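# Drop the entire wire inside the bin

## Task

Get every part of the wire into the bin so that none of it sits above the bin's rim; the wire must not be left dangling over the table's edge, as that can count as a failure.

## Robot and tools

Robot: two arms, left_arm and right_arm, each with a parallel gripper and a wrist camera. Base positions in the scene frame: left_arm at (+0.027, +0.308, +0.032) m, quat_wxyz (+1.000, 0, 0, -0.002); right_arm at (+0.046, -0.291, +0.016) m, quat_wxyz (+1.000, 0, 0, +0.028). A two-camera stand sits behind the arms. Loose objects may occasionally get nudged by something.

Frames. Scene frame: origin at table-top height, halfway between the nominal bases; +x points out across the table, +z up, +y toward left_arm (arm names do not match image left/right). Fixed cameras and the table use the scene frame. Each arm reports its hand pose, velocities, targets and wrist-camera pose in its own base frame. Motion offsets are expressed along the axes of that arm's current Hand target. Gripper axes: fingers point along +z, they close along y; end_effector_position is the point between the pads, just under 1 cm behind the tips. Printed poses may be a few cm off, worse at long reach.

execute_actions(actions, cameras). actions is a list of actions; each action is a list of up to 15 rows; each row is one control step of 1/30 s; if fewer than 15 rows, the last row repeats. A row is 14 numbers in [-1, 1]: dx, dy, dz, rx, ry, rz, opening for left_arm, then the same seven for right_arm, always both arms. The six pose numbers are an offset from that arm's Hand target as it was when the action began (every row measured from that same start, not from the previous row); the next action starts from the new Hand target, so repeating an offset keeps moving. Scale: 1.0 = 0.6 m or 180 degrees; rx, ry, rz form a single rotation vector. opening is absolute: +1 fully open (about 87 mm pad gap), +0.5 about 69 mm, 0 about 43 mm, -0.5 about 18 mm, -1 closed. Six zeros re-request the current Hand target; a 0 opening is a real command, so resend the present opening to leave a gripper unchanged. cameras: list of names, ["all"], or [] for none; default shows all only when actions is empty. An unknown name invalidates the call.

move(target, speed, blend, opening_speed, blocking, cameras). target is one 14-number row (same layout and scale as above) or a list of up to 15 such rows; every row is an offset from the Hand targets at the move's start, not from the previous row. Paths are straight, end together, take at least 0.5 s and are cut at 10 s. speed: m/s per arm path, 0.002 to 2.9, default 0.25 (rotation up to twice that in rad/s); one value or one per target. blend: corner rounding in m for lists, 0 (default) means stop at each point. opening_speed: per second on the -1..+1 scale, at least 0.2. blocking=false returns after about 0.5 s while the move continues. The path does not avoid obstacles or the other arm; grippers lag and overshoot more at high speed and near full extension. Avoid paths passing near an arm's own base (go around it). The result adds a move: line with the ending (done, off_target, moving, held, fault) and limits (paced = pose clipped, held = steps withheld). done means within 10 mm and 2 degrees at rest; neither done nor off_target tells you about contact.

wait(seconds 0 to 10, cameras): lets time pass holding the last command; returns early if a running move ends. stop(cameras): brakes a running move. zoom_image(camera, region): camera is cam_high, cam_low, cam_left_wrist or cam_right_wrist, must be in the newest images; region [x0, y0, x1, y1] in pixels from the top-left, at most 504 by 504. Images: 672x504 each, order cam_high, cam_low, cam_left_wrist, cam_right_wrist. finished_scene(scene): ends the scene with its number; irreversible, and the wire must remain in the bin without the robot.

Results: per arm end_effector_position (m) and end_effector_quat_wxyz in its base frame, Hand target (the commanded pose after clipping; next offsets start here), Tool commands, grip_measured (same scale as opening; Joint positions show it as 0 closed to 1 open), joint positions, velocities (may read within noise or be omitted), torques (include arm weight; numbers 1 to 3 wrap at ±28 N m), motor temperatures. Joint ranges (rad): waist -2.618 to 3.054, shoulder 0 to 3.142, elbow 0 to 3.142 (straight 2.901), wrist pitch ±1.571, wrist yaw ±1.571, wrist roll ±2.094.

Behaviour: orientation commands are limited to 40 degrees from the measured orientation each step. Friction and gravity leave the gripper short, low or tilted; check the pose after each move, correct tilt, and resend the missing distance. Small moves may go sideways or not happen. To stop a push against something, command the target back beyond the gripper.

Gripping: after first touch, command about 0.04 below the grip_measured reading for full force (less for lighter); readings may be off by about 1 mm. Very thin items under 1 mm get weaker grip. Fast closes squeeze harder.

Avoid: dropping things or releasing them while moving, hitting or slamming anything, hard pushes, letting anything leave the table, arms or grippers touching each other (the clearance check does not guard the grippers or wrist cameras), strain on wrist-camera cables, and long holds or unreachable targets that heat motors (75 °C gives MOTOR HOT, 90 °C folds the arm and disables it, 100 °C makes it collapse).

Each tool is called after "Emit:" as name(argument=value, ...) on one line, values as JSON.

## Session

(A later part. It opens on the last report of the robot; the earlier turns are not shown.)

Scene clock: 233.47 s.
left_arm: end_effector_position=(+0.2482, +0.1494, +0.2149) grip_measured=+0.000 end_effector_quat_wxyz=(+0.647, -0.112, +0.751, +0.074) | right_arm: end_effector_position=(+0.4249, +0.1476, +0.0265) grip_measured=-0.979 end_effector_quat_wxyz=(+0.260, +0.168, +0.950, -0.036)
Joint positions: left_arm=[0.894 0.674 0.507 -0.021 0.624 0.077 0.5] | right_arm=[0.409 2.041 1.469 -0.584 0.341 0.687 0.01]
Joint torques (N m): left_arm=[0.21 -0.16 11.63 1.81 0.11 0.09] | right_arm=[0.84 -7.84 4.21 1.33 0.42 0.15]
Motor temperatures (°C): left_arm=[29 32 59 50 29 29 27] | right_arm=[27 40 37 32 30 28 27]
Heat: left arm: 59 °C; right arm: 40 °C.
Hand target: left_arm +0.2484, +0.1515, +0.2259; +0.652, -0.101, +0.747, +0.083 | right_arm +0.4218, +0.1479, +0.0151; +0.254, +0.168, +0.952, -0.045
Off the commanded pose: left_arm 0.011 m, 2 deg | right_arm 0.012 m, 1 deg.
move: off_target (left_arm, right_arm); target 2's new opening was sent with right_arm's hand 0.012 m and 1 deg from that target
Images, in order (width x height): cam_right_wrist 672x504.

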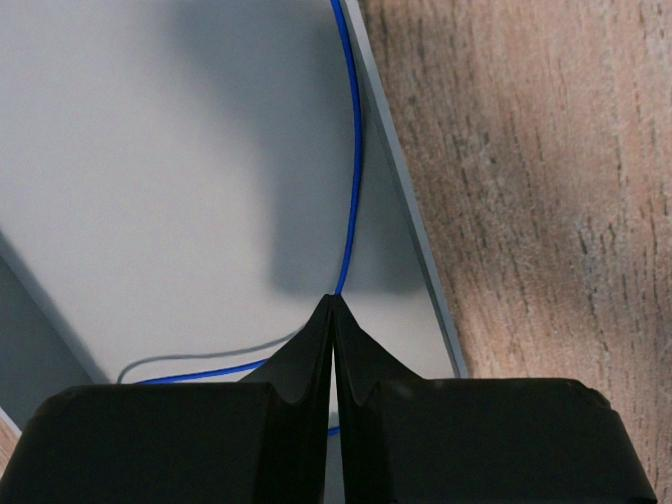

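Emit:
move(target=[[0,0,0,0,0,0,0,0,0,0,0,0,0,-0.3],[0,0,0,0,0,0,0,0.018,0.003,0.029,0,0,0,-0.3],[0,0,0,0,0,0,0,0.018,0.003,0.029,0,0,0,-1]], speed=0.06, opening_speed=1.2, cameras=["cam_right_wrist"])

Scene clock: 244.97 s.
left_arm: end_effector_position=(+0.2482, +0.1494, +0.2149) grip_measured=+0.000 end_effector_quat_wxyz=(+0.647, -0.112, +0.751, +0.074) | right_arm: end_effector_position=(+0.4276, +0.1501, +0.0105) grip_measured=-0.946 end_effector_quat_wxyz=(+0.265, +0.169, +0.949, -0.034)
Joint positions: left_arm=[0.894 0.674 0.507 -0.021 0.624 0.077 0.5] | right_arm=[0.414 2.067 1.437 -0.516 0.346 0.691 0.027]
Joint torques (N m): left_arm=[0.21 -0.16 11.63 1.81 0.11 0.09] | right_arm=[0.95 -7.24 3.59 1.34 0.41 0.12]
Motor temperatures (°C): left_arm=[29 32 59 50 29 29 27] | right_arm=[27 40 36 32 30 28 27]
Heat: left arm: 59 °C; right arm: 40 °C.
Hand target: left_arm +0.2484, +0.1515, +0.2259; +0.652, -0.101, +0.747, +0.083 | right_arm +0.4218, +0.1500, -0.0053; +0.254, +0.167, +0.952, -0.044
Off the commanded pose: left_arm 0.011 m, 2 deg | right_arm 0.017 m, 2 deg.
move: off_target (left_arm, right_arm); target 3's new opening was sent with right_arm's hand 0.017 m and 2 deg from that target
Images, in order (width x height): cam_right_wrist 672x504.

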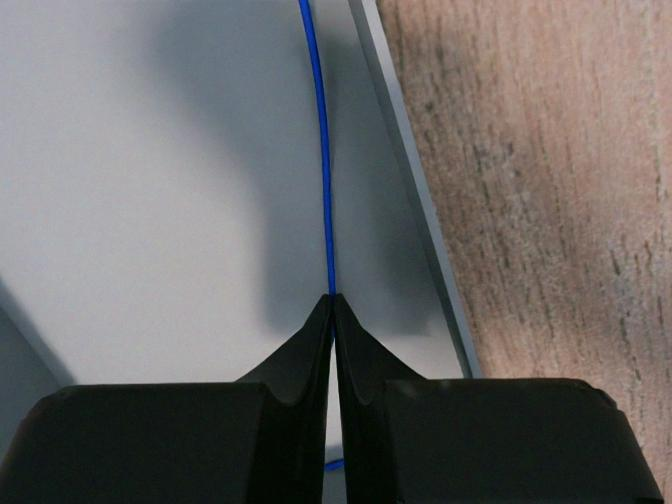

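Emit:
move(target=[[0,0,0,0,0,0,0,-0.021,0,-0.036,0,0,0,-1],[0,0,0,0,0,0,0,0.075,0.013,-0.092,0,0.167,0,-1],[0,0,0,0,0,0,0,0.09,0.013,-0.067,0,0.167,0,-1]], speed=0.1, blend=[0.01,0,0], cameras=["cam_right_wrist","cam_high","cam_low"])

Emit:
zoom_image(camera="cam_high", region=[190, 200, 360, 340])

Scene clock: 269.10 s.
left_arm: end_effector_position=(+0.2482, +0.1494, +0.2149) grip_measured=+0.000 end_effector_quat_wxyz=(+0.647, -0.112, +0.751, +0.074) | right_arm: end_effector_position=(+0.3637, +0.1811, +0.0141) grip_measured=-0.946 end_effector_quat_wxyz=(+0.011, +0.168, +0.986, +0.001)
Joint positions: left_arm=[0.894 0.674 0.507 -0.021 0.624 0.077 0.5] | right_arm=[0.397 2.247 1.787 -1.091 0.009 0.736 0.027]
Joint torques (N m): left_arm=[0.21 -0.14 11.63 1.8 0.11 0.09] | right_arm=[-0.21 -8.36 3.99 0.56 0.07 0.12]
Motor temperatures (°C): left_arm=[29 31 60 51 29 29 27] | right_arm=[27 39 36 32 30 28 28]
Heat: left arm: 60 °C; right arm: 39 °C.
Hand target: left_arm +0.2484, +0.1515, +0.2259; +0.652, -0.101, +0.747, +0.083 | right_arm +0.3616, +0.1800, +0.0025; -0.001, +0.173, +0.985, +0.000
Off the commanded pose: left_arm 0.011 m, 2 deg | right_arm 0.012 m, 1 deg.
move: off_target (left_arm, right_arm)
Images, in order (width x height): cam_high 672x504, cam_low 672x504, cam_right_wrist 672x504.

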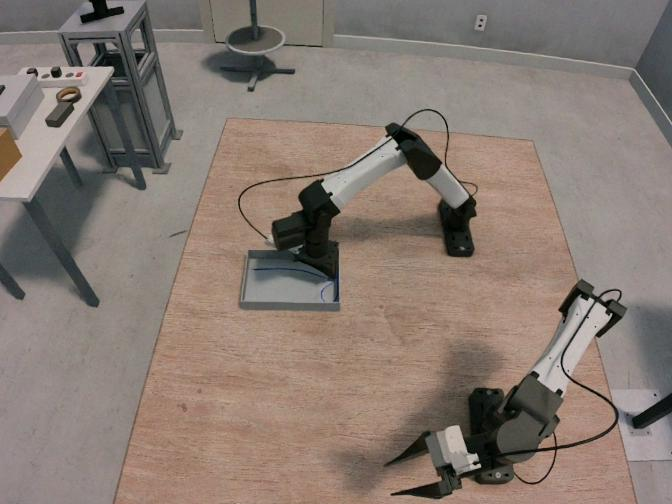

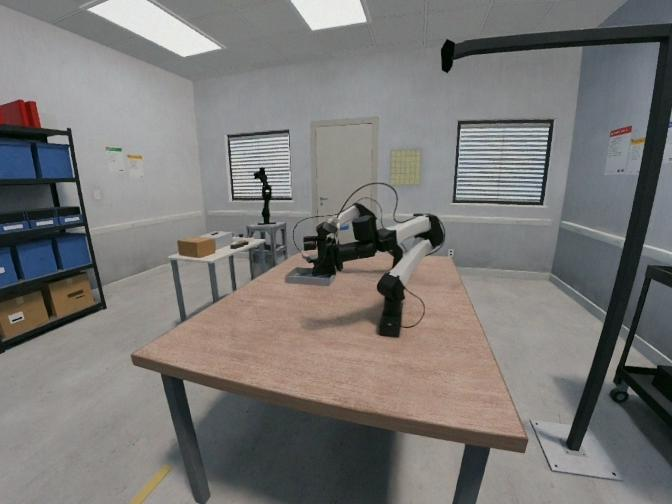

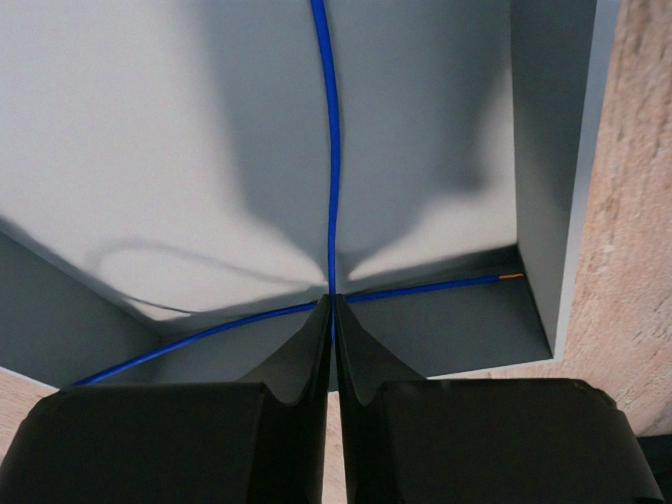

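Scaled by 2.965 from the camera's 672x504 image, which has a finer 960x720 frame.

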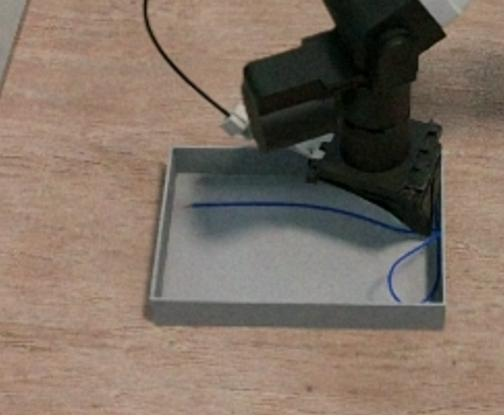

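Emit:
move(target=[[0,0,0,0,0,0,0,0,0,0,0,0,0,-0.7],[0,0,0,0,0,0,0,0,0,-0.12,0,0,0,-0.7],[0,0,0,0,0,0,0,0.15,-0.2,-0.25,0,0,0,-0.7]], speed=0.15, opening_speed=0.6, cameras=["cam_right_wrist","cam_high","cam_low"])

Emit:
zoom_image(camera="cam_high", region=[230, 235, 350, 325])

Emit:
zoom_image(camera="cam_low", region=[270, 240, 350, 300])

Scene clock: 279.17 s.
left_arm: end_effector_position=(+0.2482, +0.1494, +0.2149) grip_measured=+0.000 end_effector_quat_wxyz=(+0.647, -0.112, +0.751, +0.074) | right_arm: end_effector_position=(+0.2433, +0.1002, +0.1518) grip_measured=-0.700 end_effector_quat_wxyz=(+0.006, +0.174, +0.985, -0.001)
Joint positions: left_arm=[0.894 0.674 0.507 -0.021 0.624 0.077 0.5] | right_arm=[0.3 1.653 1.513 -1.421 0.008 0.649 0.15]
Joint torques (N m): left_arm=[0.21 -0.14 11.63 1.8 0.11 0.09] | right_arm=[-0.13 -7.02 3.55 0.33 0.03 0.02]
Motor temperatures (°C): left_arm=[29 31 61 51 29 29 27] | right_arm=[27 40 36 31 30 28 28]
Heat: left arm: 61 °C; right arm: 40 °C.
Hand target: left_arm +0.2484, +0.1515, +0.2259; +0.652, -0.101, +0.747, +0.083 | right_arm +0.2364, +0.0977, +0.1528; -0.001, +0.174, +0.985, +0.000
Off the commanded pose: left_arm 0.011 m, 2 deg | right_arm 0.007 m, 1 deg.
move: off_target (left_arm)
Images, in order (width x height): cam_high 672x504, cam_low 672x504, cam_right_wrist 672x504.

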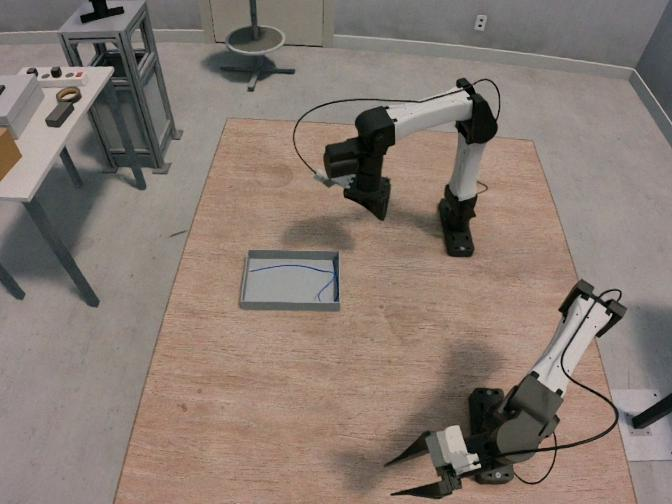

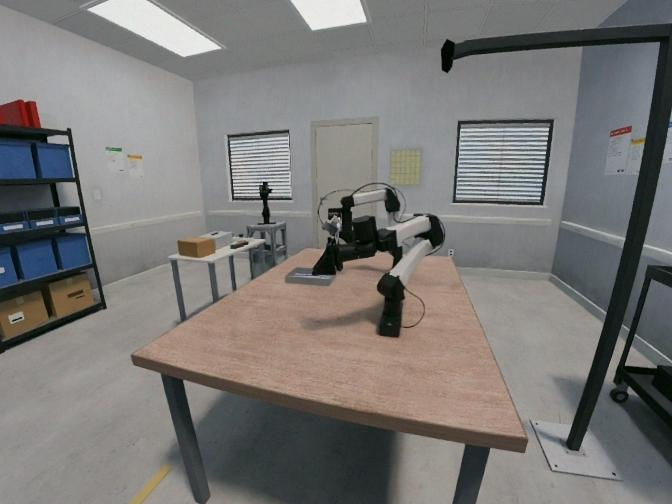

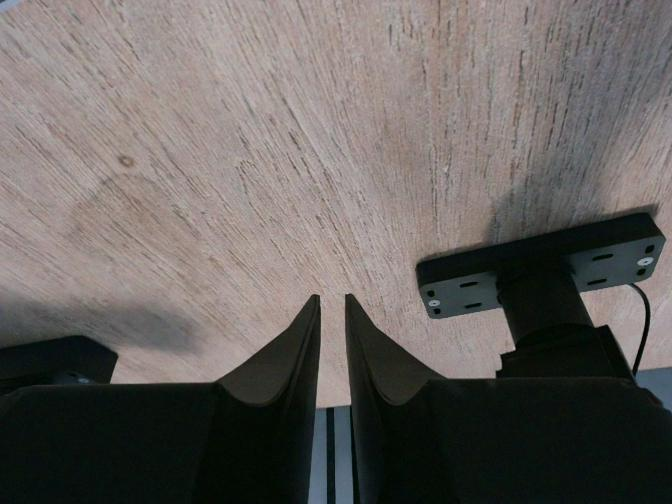

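Scaled by 4.200 from the camera's 672x504 image, which has a finer 960x720 frame.

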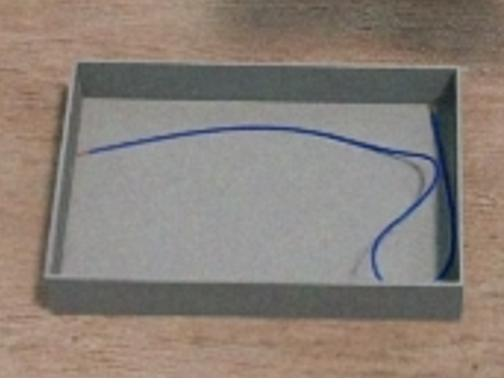

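Scaled by 6.300 from the camera's 672x504 image, which has a finer 960x720 frame.

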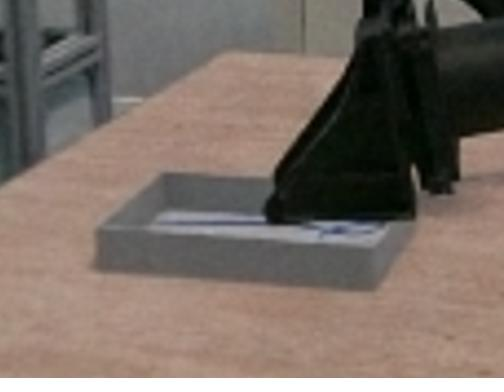

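Emit:
move(target=[-0.165,0,-0.023,0,0,0,0,-0.242,0.212,-0.083,0,0,-0.611,-0.7], speed=0.5, cameras=["cam_right_wrist","cam_low"])

Emit:
zoom_image(camera="cam_low", region=[275, 255, 345, 295])

Emit:
zoom_image(camera="cam_right_wrist", region=[0, 0, 500, 300])

Scene clock: 302.27 s.
left_arm: end_effector_position=(+0.2490, +0.1517, +0.3167) grip_measured=+0.000 end_effector_quat_wxyz=(+0.648, -0.111, +0.750, +0.075) | right_arm: end_effector_position=(+0.4142, +0.1651, +0.2057) grip_measured=-0.700 end_effector_quat_wxyz=(-0.128, +0.704, -0.696, +0.049)
Joint positions: left_arm=[0.899 0.79 0.943 -0.339 0.629 0.079 0.5] | right_arm=[0.468 2.19 2.454 -1.56 0.011 -1.116 0.15]
Joint torques (N m): left_arm=[0.18 -0.36 10.86 1.79 0.11 0.09] | right_arm=[1.21 -7.77 6.27 0.78 0.15 0.03]
Motor temperatures (°C): left_arm=[29 31 61 51 29 29 27] | right_arm=[27 40 36 30 30 28 27]
Heat: left arm: 61 °C; right arm: 40 °C.
Hand target: left_arm +0.2481, +0.1523, +0.3258; +0.652, -0.101, +0.747, +0.083 | right_arm +0.4164, +0.1678, +0.2023; +0.000, +0.707, -0.707, -0.001
Off the commanded pose: left_arm 0.009 m, 1 deg | right_arm 0.005 m, 16 deg.
joint sent to its limit (right arm) — joint 4 (wrist pitch), lower limit. The joint targets are off in orientation, not in position.
move: off_target (right_arm)
Images, in order (width x height): cam_low 672x504, cam_right_wrist 672x504.

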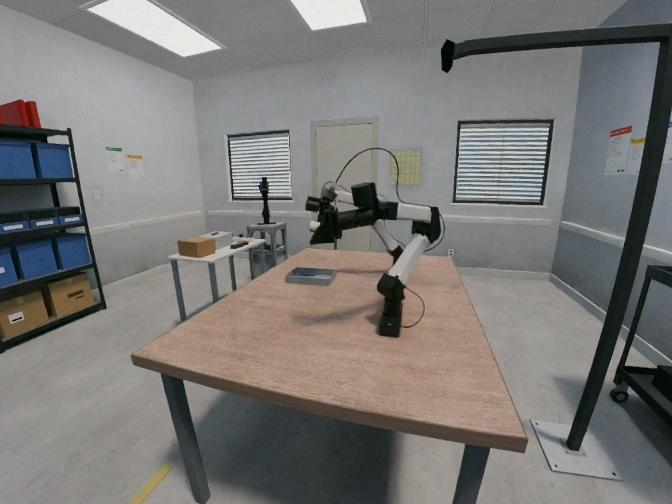

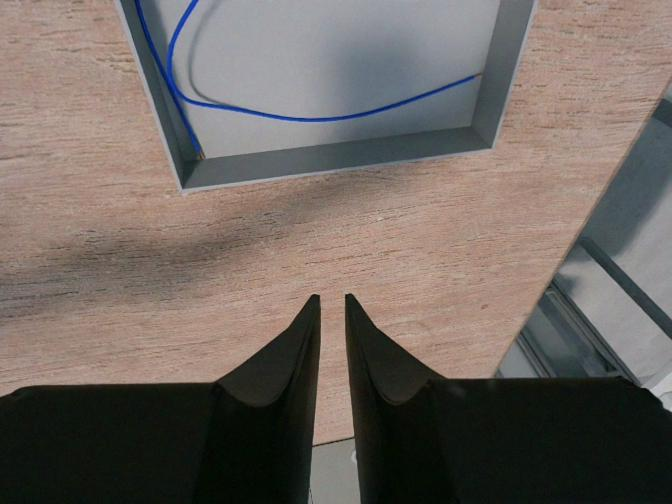

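Scaled by 7.200 from the camera's 672x504 image, which has a finer 960x720 frame.

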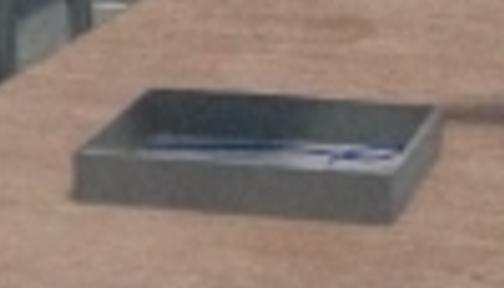

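Scaled by 1.008 from the camera's 672x504 image, which has a finer 960x720 frame.

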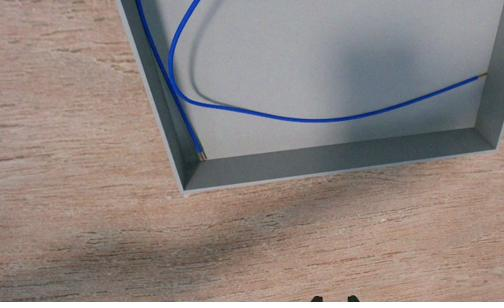

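Emit:
move(target=[0,0,0,0,0,0,0,-0.2,0.03,-0.06,0,0,0,-0.7], speed=0.4, cameras=["cam_right_wrist"])

Emit:
zoom_image(camera="cam_right_wrist", region=[80, 0, 480, 300])

Scene clock: 328.43 s.
left_arm: end_effector_position=(+0.2490, +0.1517, +0.3167) grip_measured=+0.000 end_effector_quat_wxyz=(+0.648, -0.111, +0.750, +0.075) | right_arm: end_effector_position=(+0.3953, +0.2869, +0.2436) grip_measured=-0.700 end_effector_quat_wxyz=(-0.242, +0.711, -0.658, +0.050)
Joint positions: left_arm=[0.899 0.79 0.943 -0.339 0.629 0.079 0.5] | right_arm=[0.713 2.329 2.818 -1.562 0.044 -0.947 0.15]
Joint torques (N m): left_arm=[0.17 -0.36 10.88 1.8 0.11 0.09] | right_arm=[-0.14 -8.25 5.87 1.31 0.03 0.12]
Motor temperatures (°C): left_arm=[29 31 63 52 29 29 27] | right_arm=[27 40 37 30 30 28 27]
Heat: left arm: 63 °C; right arm: 40 °C.
Hand target: left_arm +0.2481, +0.1523, +0.3259; +0.652, -0.101, +0.747, +0.083 | right_arm +0.3985, +0.2876, +0.2385; +0.000, +0.707, -0.707, -0.001
Off the commanded pose: left_arm 0.009 m, 1 deg | right_arm 0.006 m, 29 deg.
joint sent to its limit (right arm) — joint 4 (wrist pitch), lower limit. The joint targets are off in orientation, not in position.
move: off_target (right_arm)
Images, in order (width x height): cam_right_wrist 672x504.

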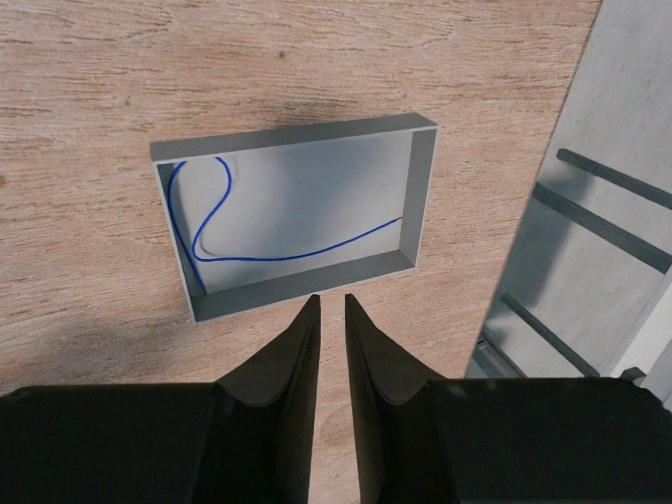

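Scaled by 1.260 from the camera's 672x504 image, which has a finer 960x720 frame.

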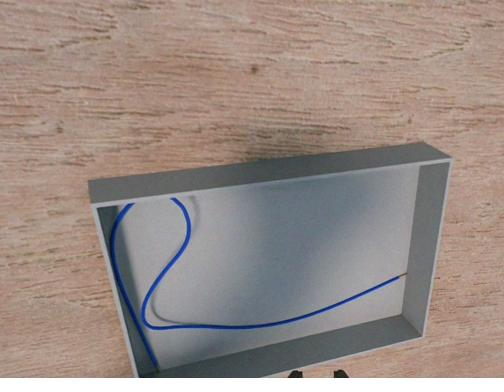

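Emit:
finished_scene(scene=2)

The scene is finished: the task was done.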